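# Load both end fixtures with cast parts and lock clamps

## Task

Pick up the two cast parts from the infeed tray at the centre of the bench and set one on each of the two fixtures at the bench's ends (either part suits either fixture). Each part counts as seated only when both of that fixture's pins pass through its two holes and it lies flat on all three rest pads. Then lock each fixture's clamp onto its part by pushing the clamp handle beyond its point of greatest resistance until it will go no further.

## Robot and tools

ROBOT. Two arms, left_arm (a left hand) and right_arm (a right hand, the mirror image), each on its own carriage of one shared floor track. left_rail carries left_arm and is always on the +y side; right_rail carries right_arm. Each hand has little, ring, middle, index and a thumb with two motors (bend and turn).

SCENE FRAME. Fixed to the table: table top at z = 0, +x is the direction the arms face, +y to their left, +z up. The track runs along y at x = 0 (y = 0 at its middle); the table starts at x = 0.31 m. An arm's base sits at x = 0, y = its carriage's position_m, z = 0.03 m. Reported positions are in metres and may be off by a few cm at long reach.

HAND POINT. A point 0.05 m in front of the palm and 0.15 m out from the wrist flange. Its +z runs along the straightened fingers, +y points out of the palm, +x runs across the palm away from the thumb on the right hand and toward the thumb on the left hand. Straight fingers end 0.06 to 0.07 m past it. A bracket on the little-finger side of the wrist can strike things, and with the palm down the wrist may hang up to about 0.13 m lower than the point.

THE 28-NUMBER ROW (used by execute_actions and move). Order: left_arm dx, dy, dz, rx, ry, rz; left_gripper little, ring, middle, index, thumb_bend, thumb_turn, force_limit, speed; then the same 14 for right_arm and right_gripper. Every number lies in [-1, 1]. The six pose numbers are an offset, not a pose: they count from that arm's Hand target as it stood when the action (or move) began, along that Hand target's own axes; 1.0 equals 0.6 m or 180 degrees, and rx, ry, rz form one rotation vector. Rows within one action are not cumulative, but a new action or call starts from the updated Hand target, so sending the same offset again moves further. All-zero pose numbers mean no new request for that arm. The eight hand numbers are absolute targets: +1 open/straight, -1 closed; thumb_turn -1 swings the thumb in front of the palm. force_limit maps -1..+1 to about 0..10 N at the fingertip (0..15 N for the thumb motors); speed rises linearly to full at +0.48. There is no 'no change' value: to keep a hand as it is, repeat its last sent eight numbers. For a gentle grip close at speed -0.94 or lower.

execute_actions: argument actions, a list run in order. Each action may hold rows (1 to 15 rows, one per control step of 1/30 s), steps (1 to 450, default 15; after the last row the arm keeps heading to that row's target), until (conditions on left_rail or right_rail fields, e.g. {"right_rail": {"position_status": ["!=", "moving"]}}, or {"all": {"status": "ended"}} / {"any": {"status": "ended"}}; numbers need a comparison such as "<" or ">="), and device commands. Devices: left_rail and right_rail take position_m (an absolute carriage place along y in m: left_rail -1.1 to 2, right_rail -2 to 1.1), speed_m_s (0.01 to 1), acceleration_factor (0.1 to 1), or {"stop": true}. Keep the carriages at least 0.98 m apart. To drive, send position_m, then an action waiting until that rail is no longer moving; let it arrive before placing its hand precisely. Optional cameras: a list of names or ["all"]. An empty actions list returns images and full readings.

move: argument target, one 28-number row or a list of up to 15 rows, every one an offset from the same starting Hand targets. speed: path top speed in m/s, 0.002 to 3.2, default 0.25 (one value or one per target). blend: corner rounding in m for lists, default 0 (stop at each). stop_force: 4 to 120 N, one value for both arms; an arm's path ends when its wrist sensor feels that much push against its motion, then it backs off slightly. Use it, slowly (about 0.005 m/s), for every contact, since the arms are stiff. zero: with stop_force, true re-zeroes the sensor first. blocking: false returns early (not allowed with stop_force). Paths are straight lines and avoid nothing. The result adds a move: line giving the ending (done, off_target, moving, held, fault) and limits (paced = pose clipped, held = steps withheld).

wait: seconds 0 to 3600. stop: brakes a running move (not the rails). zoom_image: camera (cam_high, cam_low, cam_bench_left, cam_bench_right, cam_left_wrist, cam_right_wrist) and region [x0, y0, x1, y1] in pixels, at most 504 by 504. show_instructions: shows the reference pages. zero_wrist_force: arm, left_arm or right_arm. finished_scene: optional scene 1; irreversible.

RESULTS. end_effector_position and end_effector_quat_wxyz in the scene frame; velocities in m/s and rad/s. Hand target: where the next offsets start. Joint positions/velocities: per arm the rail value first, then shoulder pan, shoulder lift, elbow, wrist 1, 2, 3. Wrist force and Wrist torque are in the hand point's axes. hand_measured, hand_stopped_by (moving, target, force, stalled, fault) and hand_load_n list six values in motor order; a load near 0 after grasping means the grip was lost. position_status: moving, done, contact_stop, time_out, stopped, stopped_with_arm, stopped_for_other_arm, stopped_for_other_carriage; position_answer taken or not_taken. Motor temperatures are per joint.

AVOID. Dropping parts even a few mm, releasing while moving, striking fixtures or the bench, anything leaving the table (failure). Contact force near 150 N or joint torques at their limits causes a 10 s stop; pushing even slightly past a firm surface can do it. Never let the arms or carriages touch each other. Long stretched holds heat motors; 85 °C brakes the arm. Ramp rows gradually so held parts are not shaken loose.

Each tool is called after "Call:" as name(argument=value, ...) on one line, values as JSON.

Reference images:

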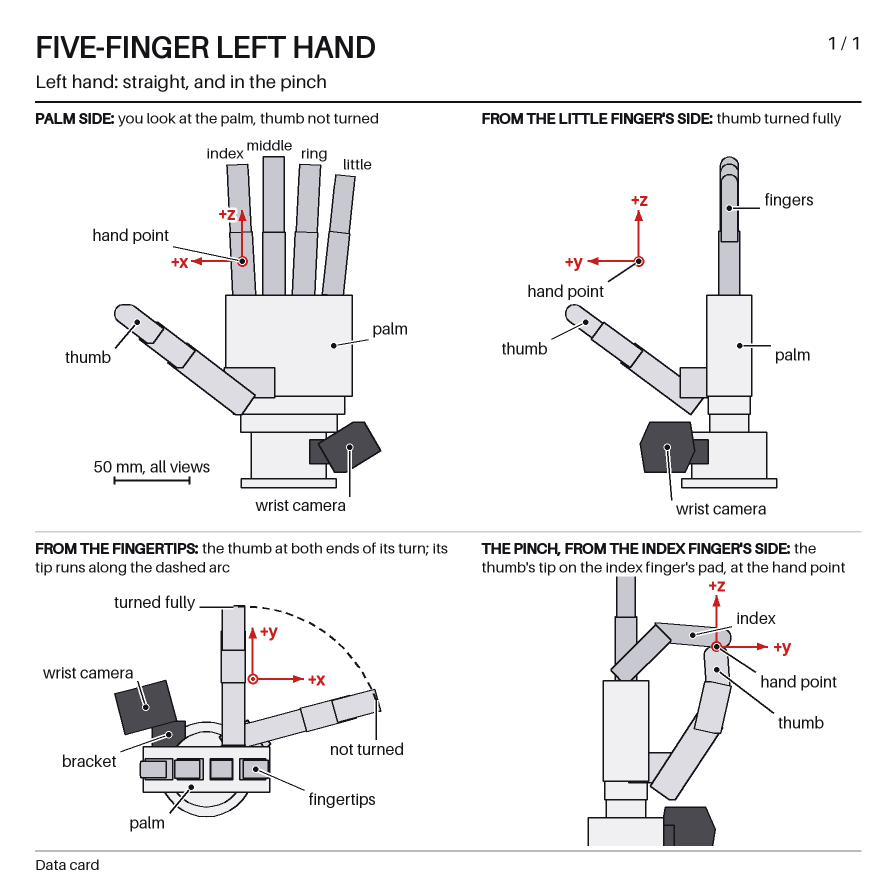

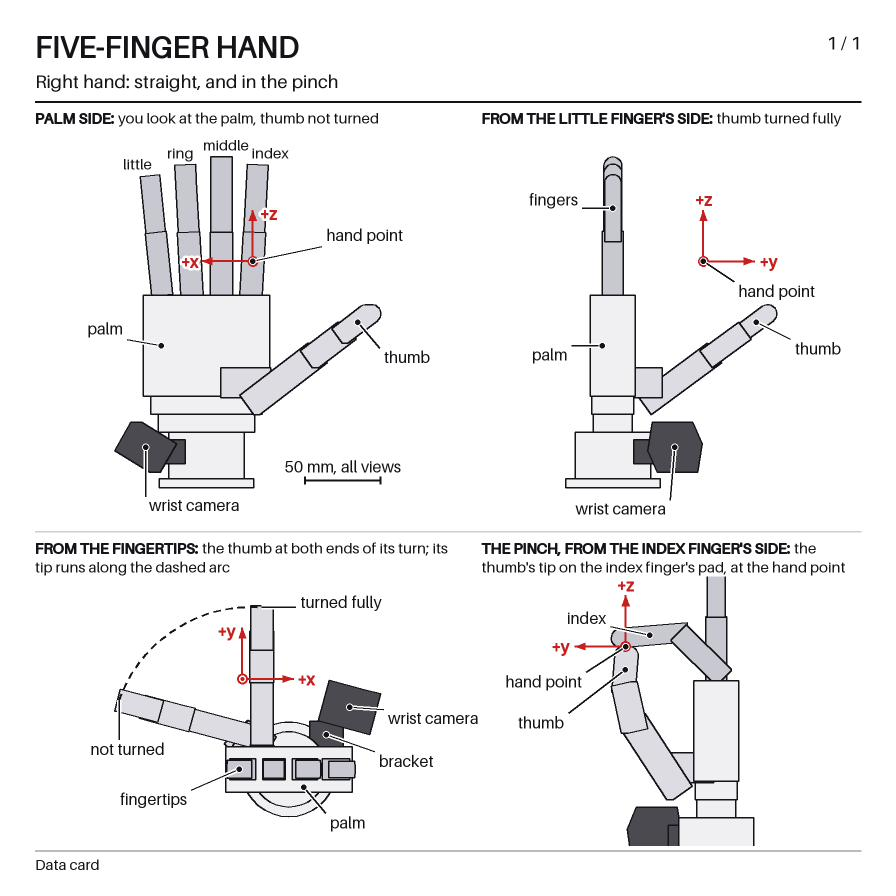

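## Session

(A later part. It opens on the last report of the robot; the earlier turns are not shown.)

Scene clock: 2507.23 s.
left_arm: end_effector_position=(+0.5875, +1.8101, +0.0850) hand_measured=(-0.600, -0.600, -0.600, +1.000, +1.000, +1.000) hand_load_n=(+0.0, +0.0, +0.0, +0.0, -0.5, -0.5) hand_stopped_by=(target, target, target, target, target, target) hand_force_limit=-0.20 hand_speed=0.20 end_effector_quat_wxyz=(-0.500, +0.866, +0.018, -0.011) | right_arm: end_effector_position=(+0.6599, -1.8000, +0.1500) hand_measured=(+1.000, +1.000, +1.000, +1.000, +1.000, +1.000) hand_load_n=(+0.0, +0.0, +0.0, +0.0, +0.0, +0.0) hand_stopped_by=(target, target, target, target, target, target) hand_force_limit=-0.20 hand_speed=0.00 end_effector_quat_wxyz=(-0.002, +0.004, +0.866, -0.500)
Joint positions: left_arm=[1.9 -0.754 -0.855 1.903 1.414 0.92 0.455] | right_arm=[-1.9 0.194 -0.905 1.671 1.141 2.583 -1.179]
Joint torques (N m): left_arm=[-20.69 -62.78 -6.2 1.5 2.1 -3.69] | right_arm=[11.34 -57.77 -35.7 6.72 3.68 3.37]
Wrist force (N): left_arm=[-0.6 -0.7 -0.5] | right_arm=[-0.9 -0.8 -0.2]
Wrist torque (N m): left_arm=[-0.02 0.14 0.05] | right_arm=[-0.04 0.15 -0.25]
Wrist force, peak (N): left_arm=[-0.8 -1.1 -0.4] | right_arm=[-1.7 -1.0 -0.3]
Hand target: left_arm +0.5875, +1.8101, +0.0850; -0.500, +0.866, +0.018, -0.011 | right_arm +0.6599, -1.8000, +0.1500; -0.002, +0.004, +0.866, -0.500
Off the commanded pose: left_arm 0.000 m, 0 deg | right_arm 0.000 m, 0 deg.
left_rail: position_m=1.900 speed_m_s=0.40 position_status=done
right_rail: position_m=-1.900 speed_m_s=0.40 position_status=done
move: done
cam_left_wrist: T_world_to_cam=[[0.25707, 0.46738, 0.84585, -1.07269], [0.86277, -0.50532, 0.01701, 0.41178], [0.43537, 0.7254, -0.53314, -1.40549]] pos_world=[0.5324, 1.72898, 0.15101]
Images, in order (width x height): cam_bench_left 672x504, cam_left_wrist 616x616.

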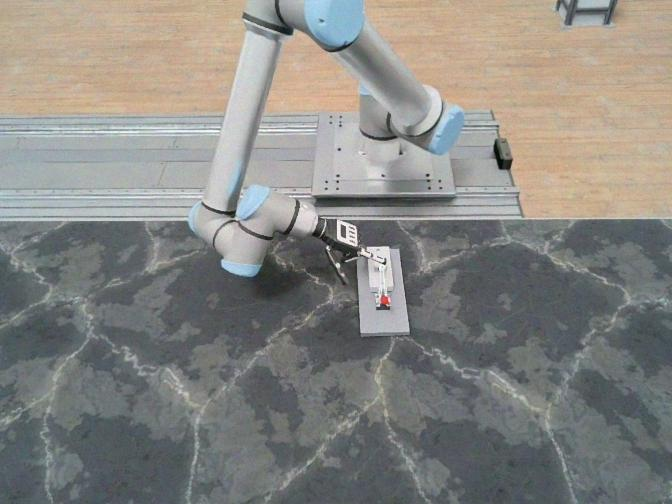

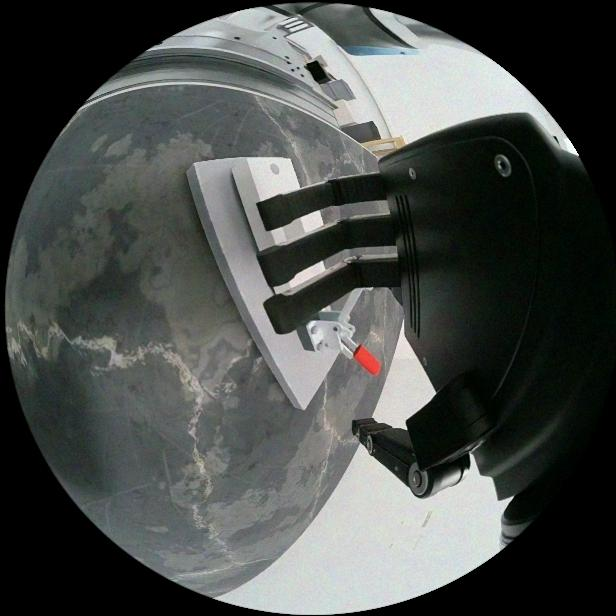

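Call:
move(target=[[0,-0.0981,-0.0567,0,0,0,-0.6,-0.6,1,1,1,1,-0.2,0,0,0,0,0,0,0,1,1,1,1,1,1,-0.2,0],[0.1752,-0.0981,-0.0567,0,0,0,-0.6,-0.6,1,1,1,1,-0.2,0,0,0,0,0,0,0,1,1,1,1,1,1,-0.2,0],[0.1752,-0.0188,-0.0108,0,0,0,-0.6,-0.6,1,1,1,1,-0.2,0,0,0,0,0,0,0,1,1,1,1,1,1,-0.2,0]], speed=0.08, blend=0.01)

Call:
move(target=[[0.0123,0.0279,0.0161,0,0,0,-0.6,-0.6,1,1,1,1,-0.2,0,0,0,0,0,0,0,1,1,1,1,1,1,-0.2,0],[0.0353,0.0508,0.0293,0,0,0,-0.6,-0.6,1,1,1,1,-0.2,0,0,0,0,0,0,0,1,1,1,1,1,1,-0.2,0]], speed=0.02, blend=0.003, stop_force=20)

Call:
move(target=[0.006,0.0101,0.0058,0,0,0,-0.6,-0.6,1,1,1,1,-0.2,0,0,0,0,0,0,0,1,1,1,1,1,1,-0.2,0], speed=0.02, stop_force=30)

Call:
move(target=[0.003,0.0051,0.0029,0,0,0,-0.6,-0.6,1,1,1,1,-0.2,0,0,0,0,0,0,0,1,1,1,1,1,1,-0.2,0], speed=0.02, stop_force=30, cameras=["cam_left_wrist"])

Call:
zoom_image(camera="cam_left_wrist", region=[180, 120, 380, 320])

Scene clock: 2537.87 s.
left_arm: end_effector_position=(+0.6925, +1.8146, +0.0981) hand_measured=(-0.600, -0.600, +1.000, +1.000, +1.000, +1.000) hand_load_n=(+0.0, +0.0, +0.0, +0.0, +0.0, +0.0) hand_stopped_by=(target, target, target, target, target, target) hand_force_limit=-0.20 hand_speed=0.00 end_effector_quat_wxyz=(-0.500, +0.866, +0.018, -0.011) | right_arm: end_effector_position=(+0.6599, -1.8000, +0.1500) hand_measured=(+1.000, +1.000, +1.000, +1.000, +1.000, +1.000) hand_load_n=(+0.0, +0.0, -0.5, +0.0, +0.0, +0.0) hand_stopped_by=(target, target, target, target, target, target) hand_force_limit=-0.20 hand_speed=0.00 end_effector_quat_wxyz=(-0.002, +0.004, +0.866, -0.500)
Joint positions: left_arm=[1.9 -0.647 -0.784 1.685 1.503 0.839 0.546] | right_arm=[-1.9 0.194 -0.905 1.671 1.141 2.583 -1.179]
Joint torques (N m): left_arm=[17.33 -71.69 -33.31 1.82 -3.11 3.55] | right_arm=[10.66 -58.25 -36.52 6.83 3.42 3.45]
Wrist force (N): left_arm=[-0.6 -0.4 -0.5] | right_arm=[-1.0 -0.7 -0.1]
Wrist torque (N m): left_arm=[-0.06 0.07 -0.10] | right_arm=[-0.03 0.16 -0.25]
Wrist force, peak (N): left_arm=[-1.3 -0.7 -0.5] | right_arm=[-1.3 -1.0 -0.2]
Hand target: left_arm +0.6925, +1.8146, +0.0980; -0.500, +0.866, +0.018, -0.011 | right_arm +0.6599, -1.8000, +0.1500; -0.002, +0.004, +0.866, -0.500
Off the commanded pose: left_arm 0.000 m, 0 deg | right_arm 0.000 m, 0 deg.
left_rail: position_m=1.900 speed_m_s=0.40 position_status=done
right_rail: position_m=-1.900 speed_m_s=0.40 position_status=done
move: done

Scene clock: 2540.83 s.
left_arm: end_effector_position=(+0.7137, +1.8155, +0.0628) hand_measured=(-0.600, -0.600, +1.000, +1.000, +1.000, +1.000) hand_load_n=(+0.0, +0.0, +0.0, +0.0, +0.0, +0.0) hand_stopped_by=(target, target, target, target, target, target) hand_force_limit=-0.20 hand_speed=0.00 end_effector_quat_wxyz=(-0.500, +0.866, +0.018, -0.011) | right_arm: end_effector_position=(+0.6599, -1.8000, +0.1500) hand_measured=(+1.000, +1.000, +1.000, +1.000, +1.000, +1.000) hand_load_n=(+0.0, -0.5, +0.0, +0.0, +0.0, +0.0) hand_stopped_by=(target, target, target, target, target, target) hand_force_limit=-0.20 hand_speed=0.00 end_effector_quat_wxyz=(-0.002, +0.004, +0.866, -0.500)
Joint positions: left_arm=[1.9 -0.628 -0.718 1.634 1.477 0.825 0.563] | right_arm=[-1.9 0.194 -0.905 1.671 1.141 2.583 -1.179]
Joint torques (N m): left_arm=[16.76 -75.34 -32.69 1.7 -3.08 3.4] | right_arm=[10.38 -58.53 -36.1 6.72 3.58 3.36]
Wrist force (N): left_arm=[-0.6 -0.3 -0.3] | right_arm=[-0.6 -0.5 0.2]
Wrist torque (N m): left_arm=[-0.01 0.06 -0.12] | right_arm=[-0.02 0.08 -0.22]
Wrist force, peak (N): left_arm=[2.8 -4.3 -2.7] | right_arm=[-1.5 -0.9 -0.3]
Hand target: left_arm +0.7137, +1.8155, +0.0628; -0.500, +0.866, +0.018, -0.011 | right_arm +0.6599, -1.8000, +0.1500; -0.002, +0.004, +0.866, -0.500
Off the commanded pose: left_arm 0.000 m, 0 deg | right_arm 0.000 m, 0 deg.
left_rail: position_m=1.900 speed_m_s=0.40 position_status=done
right_rail: position_m=-1.900 speed_m_s=0.40 position_status=done
move: done

Scene clock: 2542.13 s.
left_arm: end_effector_position=(+0.7173, +1.8156, +0.0558) hand_measured=(-0.600, -0.600, +1.000, +1.000, +1.000, +1.000) hand_load_n=(+0.0, +0.0, +0.0, +0.0, +0.0, +0.0) hand_stopped_by=(target, target, target, target, target, target) hand_force_limit=-0.20 hand_speed=0.00 end_effector_quat_wxyz=(-0.500, +0.866, +0.018, -0.011) | right_arm: end_effector_position=(+0.6599, -1.8000, +0.1500) hand_measured=(+1.000, +1.000, +1.000, +1.000, +1.000, +1.000) hand_load_n=(+0.0, +0.0, +0.0, -0.5, +0.0, +0.0) hand_stopped_by=(target, target, target, target, target, target) hand_force_limit=-0.20 hand_speed=0.00 end_effector_quat_wxyz=(-0.002, +0.004, +0.866, -0.500)
Joint positions: left_arm=[1.9 -0.625 -0.706 1.625 1.472 0.823 0.566] | right_arm=[-1.9 0.194 -0.905 1.671 1.141 2.583 -1.179]
Joint torques (N m): left_arm=[16.92 -75.75 -32.68 1.7 -3.13 3.6] | right_arm=[10.21 -57.95 -35.76 6.63 3.37 3.49]
Wrist force (N): left_arm=[-0.2 -0.4 -0.3] | right_arm=[-1.0 -0.8 -0.5]
Wrist torque (N m): left_arm=[0.02 0.08 -0.11] | right_arm=[-0.03 0.16 -0.25]
Wrist force, peak (N): left_arm=[-0.9 -0.6 -1.1] | right_arm=[-0.9 -1.1 -0.1]
Hand target: left_arm +0.7173, +1.8156, +0.0558; -0.500, +0.866, +0.018, -0.011 | right_arm +0.6599, -1.8000, +0.1500; -0.002, +0.004, +0.866, -0.500
Off the commanded pose: left_arm 0.000 m, 0 deg | right_arm 0.000 m, 0 deg.
left_rail: position_m=1.900 speed_m_s=0.40 position_status=done
right_rail: position_m=-1.900 speed_m_s=0.40 position_status=done
move: done

Scene clock: 2543.40 s.
left_arm: end_effector_position=(+0.7191, +1.8157, +0.0523) hand_measured=(-0.600, -0.600, +1.000, +1.000, +1.000, +1.000) hand_load_n=(+0.0, +0.0, +0.0, +0.5, +0.0, -0.5) hand_stopped_by=(target, target, target, target, target, target) hand_force_limit=-0.20 hand_speed=0.00 end_effector_quat_wxyz=(-0.500, +0.866, +0.018, -0.011) | right_arm: end_effector_position=(+0.6599, -1.8000, +0.1500) hand_measured=(+1.000, +1.000, +1.000, +1.000, +1.000, +1.000) hand_load_n=(+0.0, +0.0, +0.0, +0.0, +0.0, +0.0) hand_stopped_by=(target, target, target, target, target, target) hand_force_limit=-0.20 hand_speed=0.00 end_effector_quat_wxyz=(-0.002, +0.004, +0.866, -0.500)
Joint positions: left_arm=[1.9 -0.624 -0.7 1.62 1.47 0.822 0.567] | right_arm=[-1.9 0.194 -0.905 1.671 1.141 2.583 -1.179]
Joint torques (N m): left_arm=[17.12 -75.91 -32.77 1.18 -2.96 3.44] | right_arm=[9.92 -58.57 -36.03 6.88 3.6 3.47]
Wrist force (N): left_arm=[-2.2 -2.7 -1.7] | right_arm=[-0.9 -0.7 -0.1]
Wrist torque (N m): left_arm=[0.15 -0.01 -0.21] | right_arm=[-0.03 0.14 -0.25]
Wrist force, peak (N): left_arm=[-2.2 -2.7 -1.7] | right_arm=[-1.1 -0.8 -0.5]
Hand target: left_arm +0.7191, +1.8157, +0.0523; -0.500, +0.866, +0.018, -0.011 | right_arm +0.6599, -1.8000, +0.1500; -0.002, +0.004, +0.866, -0.500
Off the commanded pose: left_arm 0.000 m, 0 deg | right_arm 0.000 m, 0 deg.
left_rail: position_m=1.900 speed_m_s=0.40 position_status=done
right_rail: position_m=-1.900 speed_m_s=0.40 position_status=done
move: done
cam_left_wrist: T_world_to_cam=[[0.25707, 0.46738, 0.84585, -1.0814], [0.86277, -0.50532, 0.01701, 0.30166], [0.43537, 0.7254, -0.53314, -1.48417]] pos_world=[0.6639, 1.73448, 0.11831]

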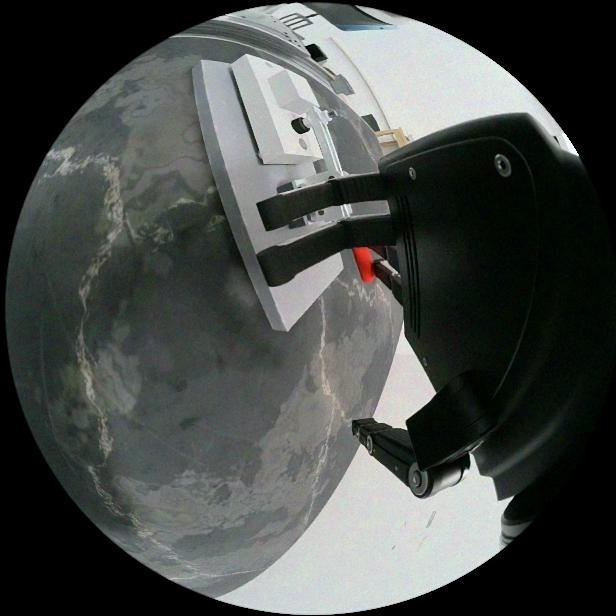

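Scaled by 2.520 from the camera's image (finer frame: 880x880).

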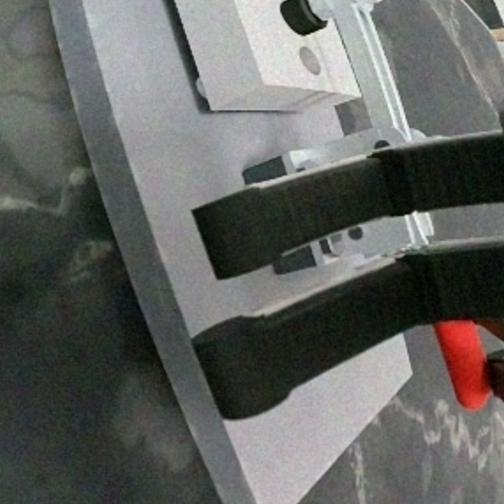

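Call:
move(target=[0.0005,0.0022,0.00125,0,0,0,-0.6,-0.6,1,1,1,1,-0.2,0,0,0,0,0,0,0,1,1,1,1,1,1,-0.2,0], speed=0.02, stop_force=30)

Call:
move(target=[0.0005,0.0022,0.00125,0,0,0,-0.6,-0.6,1,1,1,1,-0.2,0,0,0,0,0,0,0,1,1,1,1,1,1,-0.2,0], speed=0.02, stop_force=30)

Call:
move(target=[0.0005,0.0022,0.00125,0,0,0,-0.6,-0.6,1,1,1,1,-0.2,0,0,0,0,0,0,0,1,1,1,1,1,1,-0.2,0], speed=0.02, stop_force=30)

Call:
move(target=[0.0005,0.0022,0.00125,0,0,0,-0.6,-0.6,1,1,1,1,-0.2,0,0,0,0,0,0,0,1,1,1,1,1,1,-0.2,0], speed=0.02, stop_force=30)

Scene clock: 2559.10 s.
left_arm: end_effector_position=(+0.7194, +1.8157, +0.0508) hand_measured=(-0.600, -0.600, +1.000, +1.000, +1.000, +1.000) hand_load_n=(+0.0, +0.0, +0.0, +1.5, +0.0, +0.0) hand_stopped_by=(target, target, target, target, target, target) hand_force_limit=-0.20 hand_speed=0.00 end_effector_quat_wxyz=(-0.500, +0.866, +0.018, -0.011) | right_arm: end_effector_position=(+0.6599, -1.8000, +0.1500) hand_measured=(+1.000, +1.000, +1.000, +1.000, +1.000, +1.000) hand_load_n=(+0.0, +0.0, +0.0, +0.0, +0.0, -0.5) hand_stopped_by=(target, target, target, target, target, target) hand_force_limit=-0.20 hand_speed=0.00 end_effector_quat_wxyz=(-0.002, +0.004, +0.866, -0.500)
Joint positions: left_arm=[1.9 -0.623 -0.697 1.619 1.468 0.821 0.567] | right_arm=[-1.9 0.194 -0.905 1.671 1.141 2.583 -1.179]
Joint torques (N m): left_arm=[19.62 -68.86 -30.44 -0.87 -0.44 3.79] | right_arm=[10.42 -58.31 -36.13 6.81 3.55 3.36]
Wrist force (N): left_arm=[-1.5 -10.4 -7.9] | right_arm=[-0.9 -0.6 -0.5]
Wrist torque (N m): left_arm=[0.94 0.08 -0.20] | right_arm=[0.00 0.16 -0.24]
Wrist force, peak (N): left_arm=[-1.4 -10.7 -7.9] | right_arm=[-0.7 -1.2 -0.9]
Hand target: left_arm +0.7194, +1.8157, +0.0508; -0.500, +0.866, +0.018, -0.011 | right_arm +0.6599, -1.8000, +0.1500; -0.002, +0.004, +0.866, -0.500
Off the commanded pose: left_arm 0.000 m, 0 deg | right_arm 0.000 m, 0 deg.
left_rail: position_m=1.900 speed_m_s=0.40 position_status=done
right_rail: position_m=-1.900 speed_m_s=0.40 position_status=done
move: done

Scene clock: 2560.30 s.
left_arm: end_effector_position=(+0.7197, +1.8157, +0.0492) hand_measured=(-0.600, -0.600, +1.000, +1.000, +1.000, +1.000) hand_load_n=(+0.0, +0.0, +0.5, +2.0, +0.0, -0.5) hand_stopped_by=(target, target, target, target, target, target) hand_force_limit=-0.20 hand_speed=0.00 end_effector_quat_wxyz=(-0.500, +0.866, +0.018, -0.011) | right_arm: end_effector_position=(+0.6599, -1.8000, +0.1500) hand_measured=(+1.000, +1.000, +1.000, +1.000, +1.000, +1.000) hand_load_n=(+0.0, +0.0, -0.5, +0.0, +0.0, -0.5) hand_stopped_by=(target, target, target, target, target, target) hand_force_limit=-0.20 hand_speed=0.00 end_effector_quat_wxyz=(-0.002, +0.004, +0.866, -0.500)
Joint positions: left_arm=[1.9 -0.623 -0.695 1.618 1.467 0.821 0.567] | right_arm=[-1.9 0.194 -0.905 1.671 1.141 2.583 -1.179]
Joint torques (N m): left_arm=[19.43 -62.67 -27.55 -3.06 2.55 4.05] | right_arm=[8.91 -58.5 -36.04 6.56 3.44 3.19]
Wrist force (N): left_arm=[2.0 -19.1 -13.6] | right_arm=[-0.9 -0.5 -0.7]
Wrist torque (N m): left_arm=[1.72 0.30 0.06] | right_arm=[0.04 0.16 -0.24]
Wrist force, peak (N): left_arm=[2.6 -18.9 -14.5] | right_arm=[-1.3 -0.7 -0.3]
Hand target: left_arm +0.7197, +1.8157, +0.0492; -0.500, +0.866, +0.018, -0.011 | right_arm +0.6599, -1.8000, +0.1500; -0.002, +0.004, +0.866, -0.500
Off the commanded pose: left_arm 0.000 m, 0 deg | right_arm 0.000 m, 0 deg.
left_rail: position_m=1.900 speed_m_s=0.40 position_status=done
right_rail: position_m=-1.900 speed_m_s=0.40 position_status=done
move: done

Scene clock: 2561.47 s.
left_arm: end_effector_position=(+0.7200, +1.8157, +0.0477) hand_measured=(-0.600, -0.600, +1.000, +1.000, +1.000, +1.000) hand_load_n=(+0.0, +0.0, +2.0, +1.5, +0.0, +0.0) hand_stopped_by=(target, target, target, target, target, target) hand_force_limit=-0.20 hand_speed=0.00 end_effector_quat_wxyz=(-0.500, +0.866, +0.018, -0.011) | right_arm: end_effector_position=(+0.6599, -1.8000, +0.1500) hand_measured=(+1.000, +1.000, +1.000, +1.000, +1.000, +1.000) hand_load_n=(+0.0, +0.0, -0.5, +0.0, +0.0, +0.0) hand_stopped_by=(target, target, target, target, target, target) hand_force_limit=-0.20 hand_speed=0.00 end_effector_quat_wxyz=(-0.002, +0.004, +0.866, -0.500)
Joint positions: left_arm=[1.9 -0.623 -0.693 1.617 1.465 0.821 0.568] | right_arm=[-1.9 0.194 -0.905 1.671 1.141 2.583 -1.179]
Joint torques (N m): left_arm=[16.48 -57.81 -24.34 -4.8 5.46 4.16] | right_arm=[11.95 -59 -35.9 6.65 3.56 3.37]
Wrist force (N): left_arm=[9.0 -27.2 -16.4] | right_arm=[-1.0 -0.7 -0.2]
Wrist torque (N m): left_arm=[2.38 0.59 0.63] | right_arm=[-0.01 0.16 -0.26]
Wrist force, peak (N): left_arm=[9.1 -27.5 -16.5] | right_arm=[-1.3 -0.6 -0.3]
Hand target: left_arm +0.7200, +1.8157, +0.0477; -0.500, +0.866, +0.018, -0.011 | right_arm +0.6599, -1.8000, +0.1500; -0.002, +0.004, +0.866, -0.500
Off the commanded pose: left_arm 0.000 m, 0 deg | right_arm 0.000 m, 0 deg.
left_rail: position_m=1.900 speed_m_s=0.40 position_status=done
right_rail: position_m=-1.900 speed_m_s=0.40 position_status=done
move: done

Scene clock: 2562.60 s.
left_arm: end_effector_position=(+0.7203, +1.8157, +0.0462) hand_measured=(-0.600, -0.600, +1.000, +1.000, +1.000, +1.000) hand_load_n=(+0.0, +0.0, +3.5, +0.5, +0.0, +0.0) hand_stopped_by=(target, target, target, target, target, target) hand_force_limit=-0.20 hand_speed=0.00 end_effector_quat_wxyz=(-0.500, +0.866, +0.018, -0.011) | right_arm: end_effector_position=(+0.6599, -1.8000, +0.1500) hand_measured=(+1.000, +1.000, +1.000, +1.000, +1.000, +1.000) hand_load_n=(+0.5, +0.0, +0.0, +0.0, +0.0, -0.5) hand_stopped_by=(target, target, target, target, target, target) hand_force_limit=-0.20 hand_speed=0.00 end_effector_quat_wxyz=(-0.002, +0.004, +0.866, -0.500)
Joint positions: left_arm=[1.9 -0.623 -0.691 1.616 1.464 0.821 0.568] | right_arm=[-1.9 0.194 -0.905 1.671 1.141 2.583 -1.179]
Joint torques (N m): left_arm=[12.32 -58.16 -25.15 -4.76 4.73 3.84] | right_arm=[10.07 -59.9 -35.91 6.69 3.47 3.46]
Wrist force (N): left_arm=[12.6 -29.2 -11.9] | right_arm=[-0.6 -0.5 -0.4]
Wrist torque (N m): left_arm=[2.23 0.67 1.10] | right_arm=[0.01 0.10 -0.22]
Wrist force, peak (N): left_arm=[12.2 -30.0 -16.1] | right_arm=[-1.1 -0.8 -0.3]
Hand target: left_arm +0.7203, +1.8157, +0.0462; -0.500, +0.866, +0.018, -0.011 | right_arm +0.6599, -1.8000, +0.1500; -0.002, +0.004, +0.866, -0.500
Off the commanded pose: left_arm 0.000 m, 0 deg | right_arm 0.000 m, 0 deg.
left_rail: position_m=1.900 speed_m_s=0.40 position_status=done
right_rail: position_m=-1.900 speed_m_s=0.40 position_status=done
move: done

Call:
move(target=[0.0005,0.0022,0.00125,0,0,0,-0.6,-0.6,1,1,1,1,-0.2,0,0,0,0,0,0,0,1,1,1,1,1,1,-0.2,0], speed=0.02, stop_force=25)

Call:
move(target=[0.0005,0.0022,0.00125,0,0,0,-0.6,-0.6,1,1,1,1,-0.2,0,0,0,0,0,0,0,1,1,1,1,1,1,-0.2,0], speed=0.02, stop_force=25, cameras=["cam_left_wrist","cam_bench_left"])

Call:
zoom_image(camera="cam_left_wrist", region=[230, 50, 430, 250])

Call:
zoom_image(camera="cam_left_wrist", region=[280, 180, 430, 330])

Scene clock: 2583.50 s.
left_arm: end_effector_position=(+0.7206, +1.8157, +0.0447) hand_measured=(-0.600, -0.600, +1.000, +1.000, +1.000, +1.000) hand_load_n=(+0.5, +0.0, +4.0, +0.0, +0.0, +0.0) hand_stopped_by=(target, target, target, target, target, target) hand_force_limit=-0.20 hand_speed=0.00 end_effector_quat_wxyz=(-0.500, +0.866, +0.018, -0.011) | right_arm: end_effector_position=(+0.6599, -1.8000, +0.1500) hand_measured=(+1.000, +1.000, +1.000, +1.000, +1.000, +1.000) hand_load_n=(+0.0, +0.0, +0.0, +0.0, +0.0, +0.0) hand_stopped_by=(target, target, target, target, target, target) hand_force_limit=-0.20 hand_speed=0.00 end_effector_quat_wxyz=(-0.002, +0.004, +0.866, -0.500)
Joint positions: left_arm=[1.9 -0.622 -0.688 1.615 1.462 0.821 0.568] | right_arm=[-1.9 0.194 -0.905 1.671 1.141 2.583 -1.179]
Joint torques (N m): left_arm=[12.8 -61.48 -29.84 -5.15 2.52 3.75] | right_arm=[8.83 -58.15 -36.06 6.63 3.56 3.54]
Wrist force (N): left_arm=[4.1 -29.2 -10.0] | right_arm=[-1.6 -0.5 -0.3]
Wrist torque (N m): left_arm=[2.02 0.16 0.75] | right_arm=[0.01 0.24 -0.28]
Wrist force, peak (N): left_arm=[12.8 -29.7 -11.9] | right_arm=[-1.6 -0.5 -0.3]
Hand target: left_arm +0.7206, +1.8157, +0.0447; -0.500, +0.866, +0.018, -0.011 | right_arm +0.6599, -1.8000, +0.1500; -0.002, +0.004, +0.866, -0.500
Off the commanded pose: left_arm 0.000 m, 0 deg | right_arm 0.000 m, 0 deg.
left_rail: position_m=1.900 speed_m_s=0.40 position_status=done
right_rail: position_m=-1.900 speed_m_s=0.40 position_status=done
move: done

Scene clock: 2584.87 s.
left_arm: end_effector_position=(+0.7208, +1.8157, +0.0439) hand_measured=(-0.600, -0.600, +1.000, +1.000, +1.000, +1.000) hand_load_n=(+0.0, +0.0, +6.5, +0.0, +0.0, +0.0) hand_stopped_by=(target, target, target, target, target, target) hand_force_limit=-0.20 hand_speed=0.00 end_effector_quat_wxyz=(-0.500, +0.866, +0.018, -0.011) | right_arm: end_effector_position=(+0.6599, -1.8000, +0.1500) hand_measured=(+1.000, +1.000, +1.000, +1.000, +1.000, +1.000) hand_load_n=(+0.0, +0.0, +0.0, +0.0, +0.0, +0.0) hand_stopped_by=(target, target, target, target, target, target) hand_force_limit=-0.20 hand_speed=0.00 end_effector_quat_wxyz=(-0.002, +0.004, +0.866, -0.500)
Joint positions: left_arm=[1.9 -0.622 -0.687 1.614 1.462 0.821 0.568] | right_arm=[-1.9 0.194 -0.905 1.671 1.141 2.583 -1.179]
Joint torques (N m): left_arm=[7.44 -73.09 -7.39 -8.71 6.05 2.35] | right_arm=[9.01 -57.53 -35.65 6.83 3.5 3.36]
Wrist force (N): left_arm=[-3.4 -48.6 -27.3] | right_arm=[-0.4 -0.8 -0.4]
Wrist torque (N m): left_arm=[4.18 -0.57 0.71] | right_arm=[-0.04 0.08 -0.22]
Wrist force, peak (N): left_arm=[-3.0 -50.4 -29.4] | right_arm=[-1.1 -1.0 -0.4]
Hand target: left_arm +0.7207, +1.8157, +0.0439; -0.500, +0.866, +0.018, -0.011 (not the last commanded pose) | right_arm +0.6599, -1.8000, +0.1500; -0.002, +0.004, +0.866, -0.500
Off the commanded pose: left_arm 0.001 m, 0 deg | right_arm 0.000 m, 0 deg.
left_rail: position_m=1.900 speed_m_s=0.40 position_status=done
right_rail: position_m=-1.900 speed_m_s=0.40 position_status=done
move: contact (left_arm)
cam_left_wrist: T_world_to_cam=[[0.25703, 0.46732, 0.8459, -1.07461], [0.86277, -0.50532, 0.01701, 0.30034], [0.43539, 0.72544, -0.53307, -1.48948]] pos_world=[0.6656, 1.73448, 0.10991]
Images, in order (width x height): cam_bench_left 672x504, cam_left_wrist 616x616.

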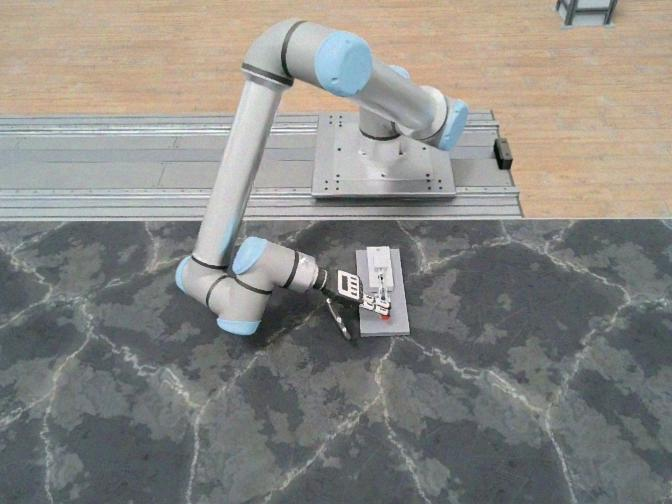

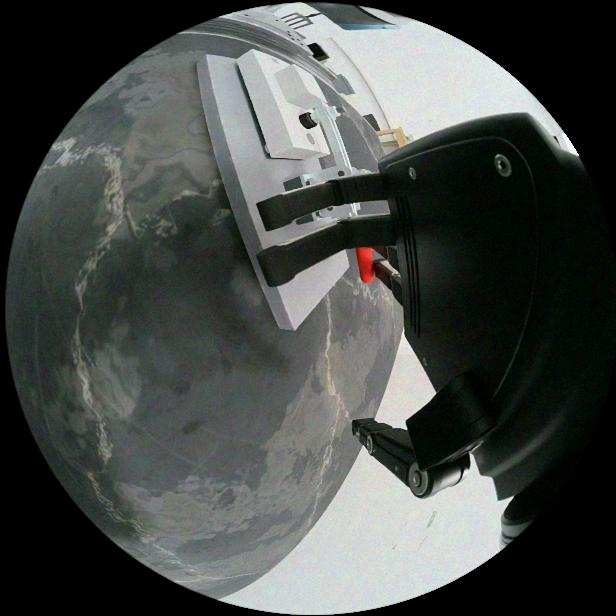

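Scaled by 2.520 from the camera's image (finer frame: 880x880).

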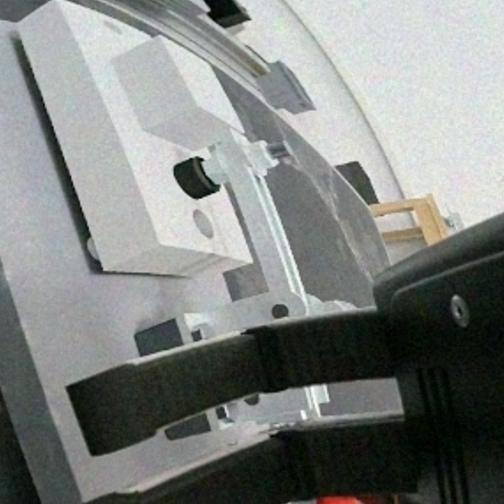

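Scaled by 3.360 from the camera's image (finer frame: 880x880).

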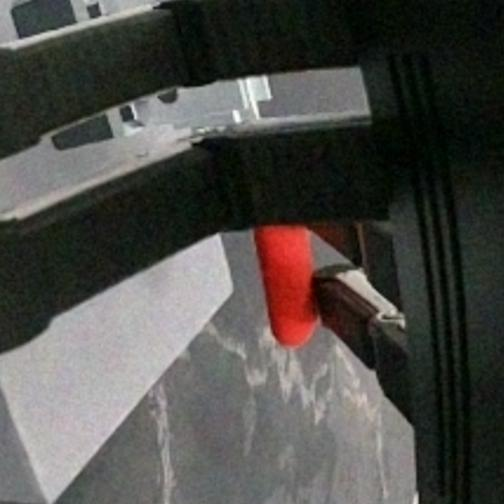

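Call:
move(target=[0,-0.1588,-0.0917,0,0,0,-0.6,-0.6,1,1,1,1,-0.2,0,0,0,0,0,0,0,1,1,1,1,1,1,-0.2,0], speed=0.06)

Call:
execute_actions(actions=[{"rows":[[-0.1,0,0,0,0,0,1,1,1,1,1,1,-0.2,0,0,0,0,0,0,0,1,1,1,1,1,1,-0.2,0]],"steps":60}], cameras=["cam_left_wrist","cam_bench_left","cam_bench_right"])

Call:
zoom_image(camera="cam_left_wrist", region=[180, 180, 330, 330])

Call:
zoom_image(camera="cam_bench_left", region=[340, 230, 430, 350])

Scene clock: 2610.20 s.
left_arm: end_effector_position=(+0.7208, +1.8157, +0.1538) hand_measured=(-0.600, -0.600, +1.000, +1.000, +1.000, +1.000) hand_load_n=(+0.0, +0.5, +0.0, +0.0, +0.0, -0.5) hand_stopped_by=(target, target, target, target, target, target) hand_force_limit=-0.20 hand_speed=0.00 end_effector_quat_wxyz=(-0.500, +0.866, +0.018, -0.011) | right_arm: end_effector_position=(+0.6599, -1.8000, +0.1500) hand_measured=(+1.000, +1.000, +1.000, +1.000, +1.000, +1.000) hand_load_n=(+0.0, +0.0, -0.5, +0.0, +0.0, +0.0) hand_stopped_by=(target, target, target, target, target, target) hand_force_limit=-0.20 hand_speed=0.00 end_effector_quat_wxyz=(-0.002, +0.004, +0.866, -0.500)
Joint positions: left_arm=[1.9 -0.622 -0.823 1.619 1.594 0.821 0.568] | right_arm=[-1.9 0.194 -0.905 1.671 1.141 2.583 -1.179]
Joint torques (N m): left_arm=[6.07 -96.57 -36.16 5.45 -1.93 1.39] | right_arm=[8.07 -57.85 -35.95 6.65 3.45 3.53]
Wrist force (N): left_arm=[-0.5 -0.2 -0.2] | right_arm=[-0.6 -0.5 0.3]
Wrist torque (N m): left_arm=[-0.04 0.07 -0.07] | right_arm=[-0.03 0.09 -0.22]
Wrist force, peak (N): left_arm=[-3.0 -48.8 -28.0] | right_arm=[-1.5 -0.9 -0.5]
Hand target: left_arm +0.7208, +1.8156, +0.1539; -0.500, +0.866, +0.018, -0.011 | right_arm +0.6599, -1.8000, +0.1500; -0.002, +0.004, +0.866, -0.500
Off the commanded pose: left_arm 0.000 m, 0 deg | right_arm 0.000 m, 0 deg.
left_rail: position_m=1.900 speed_m_s=0.40 position_status=done
right_rail: position_m=-1.900 speed_m_s=0.40 position_status=done
move: done

Scene clock: 2612.40 s.
left_arm: end_effector_position=(+0.6608, +1.8131, +0.1539) hand_measured=(+1.000, +1.000, +1.000, +1.000, +1.000, +1.000) hand_load_n=(-0.5, +0.0, +0.0, -0.5, +0.0, -0.5) hand_stopped_by=(target, target, target, target, target, target) hand_force_limit=-0.20 hand_speed=0.00 end_effector_quat_wxyz=(-0.500, +0.866, +0.018, -0.011) | right_arm: end_effector_position=(+0.6599, -1.8000, +0.1500) hand_measured=(+1.000, +1.000, +1.000, +1.000, +1.000, +1.000) hand_load_n=(+0.0, +0.0, +0.0, +0.0, +0.0, +0.0) hand_stopped_by=(target, target, target, target, target, target) hand_force_limit=-0.20 hand_speed=0.00 end_effector_quat_wxyz=(-0.002, +0.004, +0.866, -0.500)
Joint positions: left_arm=[1.9 -0.676 -0.885 1.752 1.555 0.861 0.519] | right_arm=[-1.9 0.194 -0.905 1.671 1.141 2.583 -1.179]
Joint torques (N m): left_arm=[-21.36 -93.91 -12.2 1.6 1.91 -3.66] | right_arm=[8.43 -58.51 -35.64 6.88 3.25 3.29]
Wrist force (N): left_arm=[-0.9 -0.4 -0.5] | right_arm=[-0.6 -0.5 -0.6]
Wrist torque (N m): left_arm=[-0.05 0.13 0.03] | right_arm=[0.02 0.11 -0.22]
Wrist force, peak (N): left_arm=[8.6 0.7 4.4] | right_arm=[-1.3 -1.1 -0.4]
Hand target: left_arm +0.6608, +1.8131, +0.1539; -0.500, +0.866, +0.018, -0.011 | right_arm +0.6599, -1.8000, +0.1500; -0.002, +0.004, +0.866, -0.500
Off the commanded pose: left_arm 0.000 m, 0 deg | right_arm 0.000 m, 0 deg.
left_rail: position_m=1.900 speed_m_s=0.40 position_status=done
right_rail: position_m=-1.900 speed_m_s=0.40 position_status=done
cam_left_wrist: T_world_to_cam=[[0.25711, 0.46728, 0.8459, -1.1511], [0.86274, -0.50536, 0.01694, 0.34893], [0.4354, 0.72544, -0.53307, -1.40282]] pos_world=[0.6057, 1.73188, 0.22001]
Images, in order (width x height): cam_bench_left 672x504, cam_bench_right 672x504, cam_left_wrist 616x616.

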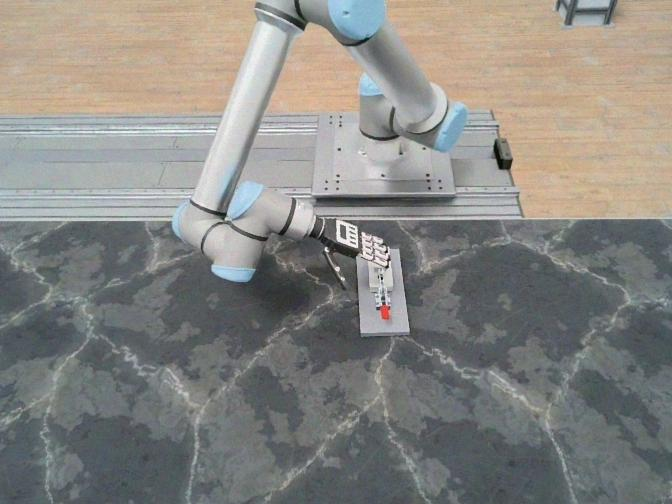

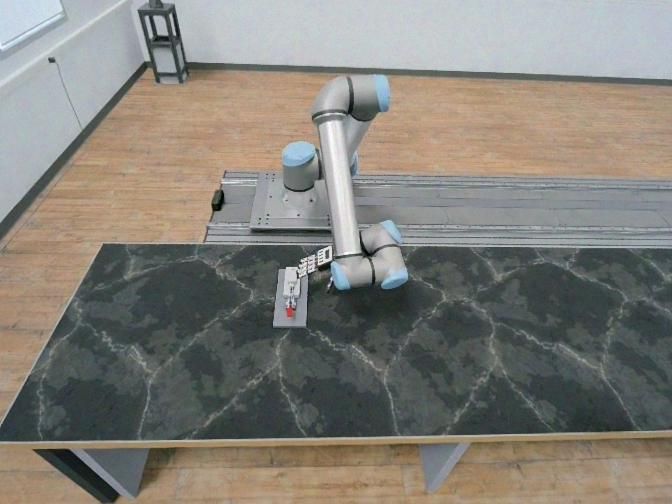

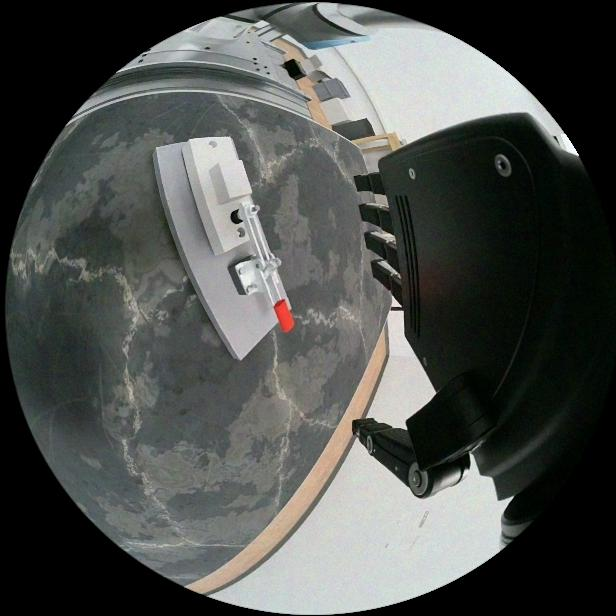

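Scaled by 3.360 from the camera's image (finer frame: 880x880).

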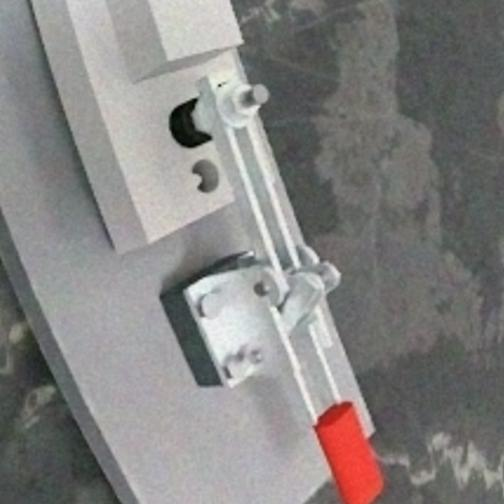

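Scaled by 4.200.

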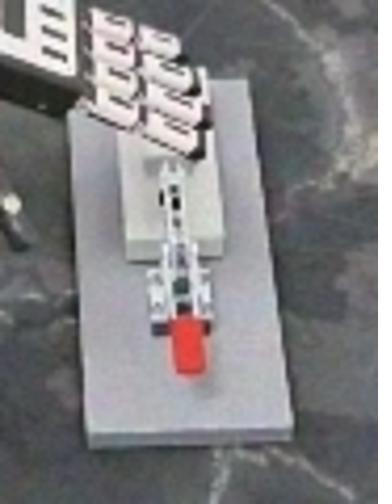

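Call:
zoom_image(camera="cam_left_wrist", region=[160, 120, 280, 240])

Call:
execute_actions(actions=[], cameras=["cam_right_wrist"])

Call:
zoom_image(camera="cam_right_wrist", region=[330, 130, 450, 250])

Call:
zoom_image(camera="cam_right_wrist", region=[300, 200, 420, 320])

Scaled by 4.200 from the camera's image (finer frame: 880x880).

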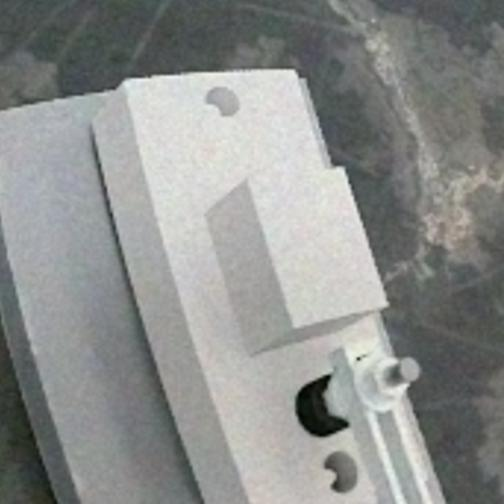

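Scene clock: 2620.67 s.
left_arm: end_effector_position=(+0.6608, +1.8131, +0.1539) hand_measured=(+1.000, +1.000, +1.000, +1.000, +1.000, +1.000) hand_load_n=(+0.0, +0.0, +0.0, +0.0, +0.0, -0.5) hand_stopped_by=(target, target, target, target, target, target) hand_force_limit=-0.20 hand_speed=0.00 end_effector_quat_wxyz=(-0.500, +0.866, +0.018, -0.011) | right_arm: end_effector_position=(+0.6599, -1.8000, +0.1500) hand_measured=(+1.000, +1.000, +1.000, +1.000, +1.000, +1.000) hand_load_n=(+0.0, +0.0, +0.0, +0.0, +0.0, +0.0) hand_stopped_by=(target, target, target, target, target, target) hand_force_limit=-0.20 hand_speed=0.00 end_effector_quat_wxyz=(-0.002, +0.004, +0.866, -0.500)
Joint positions: left_arm=[1.9 -0.676 -0.885 1.752 1.555 0.861 0.519] | right_arm=[-1.9 0.194 -0.905 1.671 1.141 2.583 -1.179]
Joint velocities: within noise
Joint torques (N m): left_arm=[-20.5 -93.73 -12.83 1.84 2 -3.62] | right_arm=[8.61 -58.92 -35.73 6.64 3.22 3.42]
Motor temperatures (°C): left_arm=[27 27 26 33 32 35] | right_arm=[29 29 30 36 36 36]
Wrist force (N): left_arm=[-0.9 -0.2 -0.4] | right_arm=[-0.6 -0.3 -0.2]
Wrist torque (N m): left_arm=[-0.03 0.14 0.02] | right_arm=[0.02 0.10 -0.21]
Wrist force, peak (N): left_arm=[-0.9 -0.6 -0.4] | right_arm=[-1.3 -1.0 0.0]
Hand target: left_arm +0.6608, +1.8131, +0.1539; -0.500, +0.866, +0.018, -0.011 | right_arm +0.6599, -1.8000, +0.1500; -0.002, +0.004, +0.866, -0.500
Off the commanded pose: left_arm 0.000 m, 0 deg | right_arm 0.000 m, 0 deg.
left_rail: position_m=1.900 speed_m_s=0.40 position_status=done
right_rail: position_m=-1.900 speed_m_s=0.40 position_status=done
camera_calibration:
cam_right_wrist: T_world_to_cam=[[-0.28249, 0.42034, -0.86227, 1.07609], [0.83879, 0.54437, -0.00943, 0.43563], [0.46543, -0.72593, -0.50636, -1.41901]] pos_world=[0.59904, -1.71957, 0.21346]
Images, in order (width x height): cam_right_wrist 616x616.

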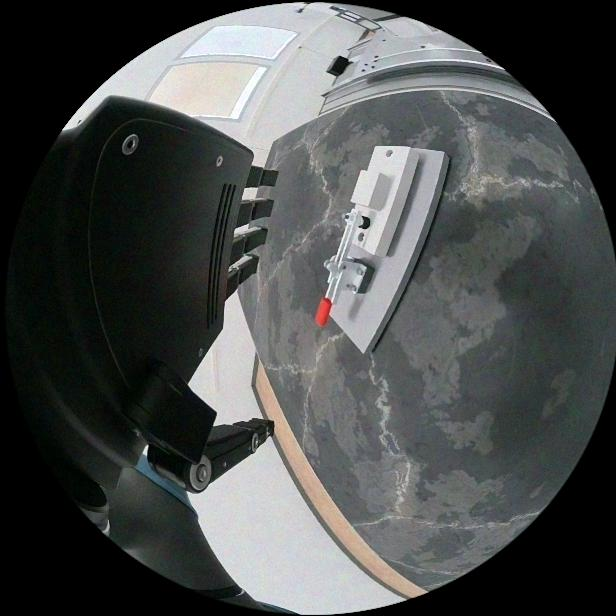

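Scaled by 4.200 from the camera's image (finer frame: 880x880).

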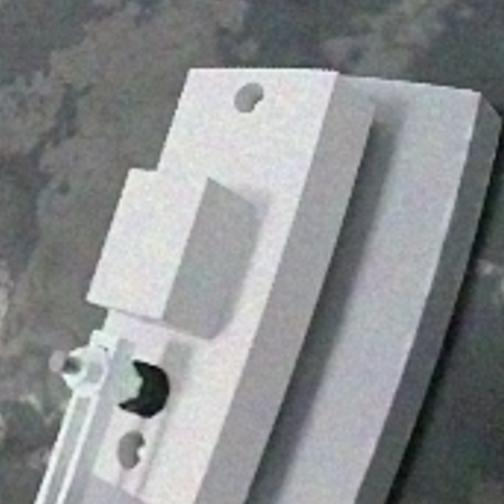

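Scaled by 4.200 from the camera's image (finer frame: 880x880).

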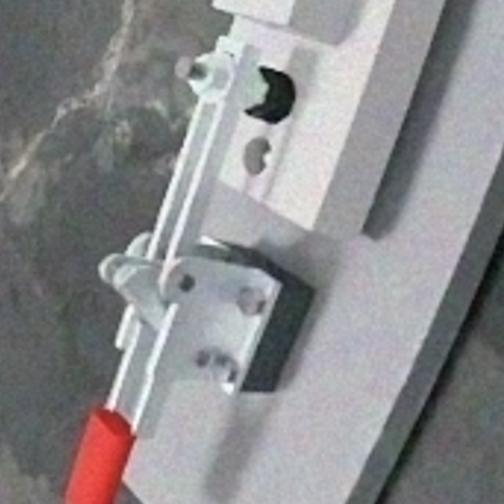

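Call:
execute_actions(actions=[], cameras=["cam_left_wrist"])

Call:
zoom_image(camera="cam_left_wrist", region=[220, 230, 340, 350])

Scene clock: 2634.73 s.
left_arm: end_effector_position=(+0.6608, +1.8131, +0.1539) hand_measured=(+1.000, +1.000, +1.000, +1.000, +1.000, +1.000) hand_load_n=(+0.0, -0.5, -0.5, +0.0, +0.0, +0.0) hand_stopped_by=(target, target, target, target, target, target) hand_force_limit=-0.20 hand_speed=0.00 end_effector_quat_wxyz=(-0.500, +0.866, +0.018, -0.011) | right_arm: end_effector_position=(+0.6599, -1.8000, +0.1500) hand_measured=(+1.000, +1.000, +1.000, +1.000, +1.000, +1.000) hand_load_n=(-0.5, +0.0, +0.0, +0.0, +0.0, +0.0) hand_stopped_by=(target, target, target, target, target, target) hand_force_limit=-0.20 hand_speed=0.00 end_effector_quat_wxyz=(-0.002, +0.004, +0.866, -0.500)
Joint positions: left_arm=[1.9 -0.676 -0.885 1.752 1.555 0.861 0.519] | right_arm=[-1.9 0.194 -0.905 1.671 1.141 2.583 -1.179]
Joint velocities: within noise
Joint torques (N m): left_arm=[-20.64 -93.58 -12.75 1.78 1.94 -3.47] | right_arm=[7.16 -59.64 -36.1 6.62 3.18 3.3]
Motor temperatures (°C): left_arm=[27 27 26 33 32 35] | right_arm=[29 29 30 36 36 36]
Wrist force (N): left_arm=[-0.6 -0.5 -0.4] | right_arm=[-1.1 -0.6 -0.2]
Wrist torque (N m): left_arm=[-0.07 0.09 0.04] | right_arm=[-0.02 0.17 -0.26]
Wrist force, peak (N): left_arm=[-0.8 -0.8 -0.5] | right_arm=[-1.1 -1.1 -0.2]
Hand target: left_arm +0.6608, +1.8131, +0.1539; -0.500, +0.866, +0.018, -0.011 | right_arm +0.6599, -1.8000, +0.1500; -0.002, +0.004, +0.866, -0.500
Off the commanded pose: left_arm 0.000 m, 0 deg | right_arm 0.000 m, 0 deg.
left_rail: position_m=1.900 speed_m_s=0.40 position_status=done
right_rail: position_m=-1.900 speed_m_s=0.40 position_status=done
camera_calibration:
cam_left_wrist: T_world_to_cam=[[0.25711, 0.46728, 0.8459, -1.1511], [0.86274, -0.50536, 0.01694, 0.34893], [0.4354, 0.72544, -0.53307, -1.40282]] pos_world=[0.6057, 1.73188, 0.22001]
Images, in order (width x height): cam_left_wrist 616x616.

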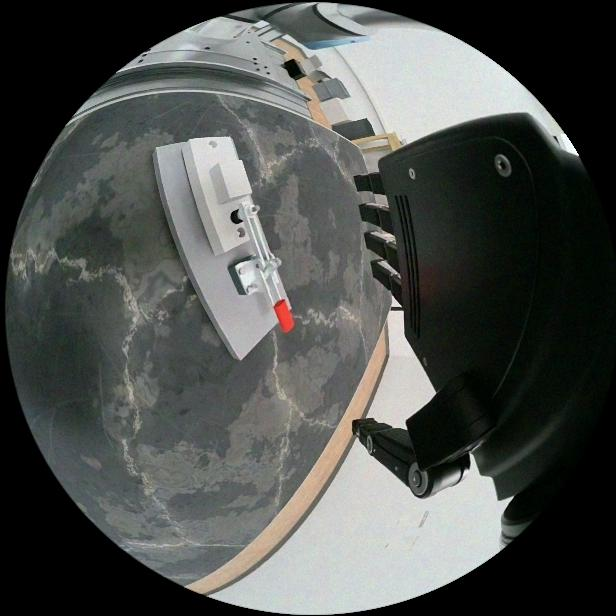

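Scaled by 4.200 from the camera's image (finer frame: 880x880).

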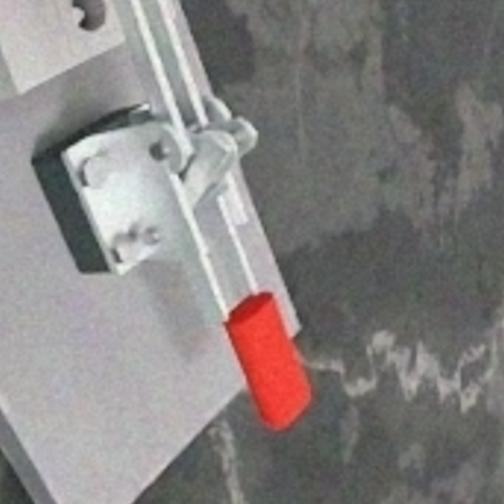

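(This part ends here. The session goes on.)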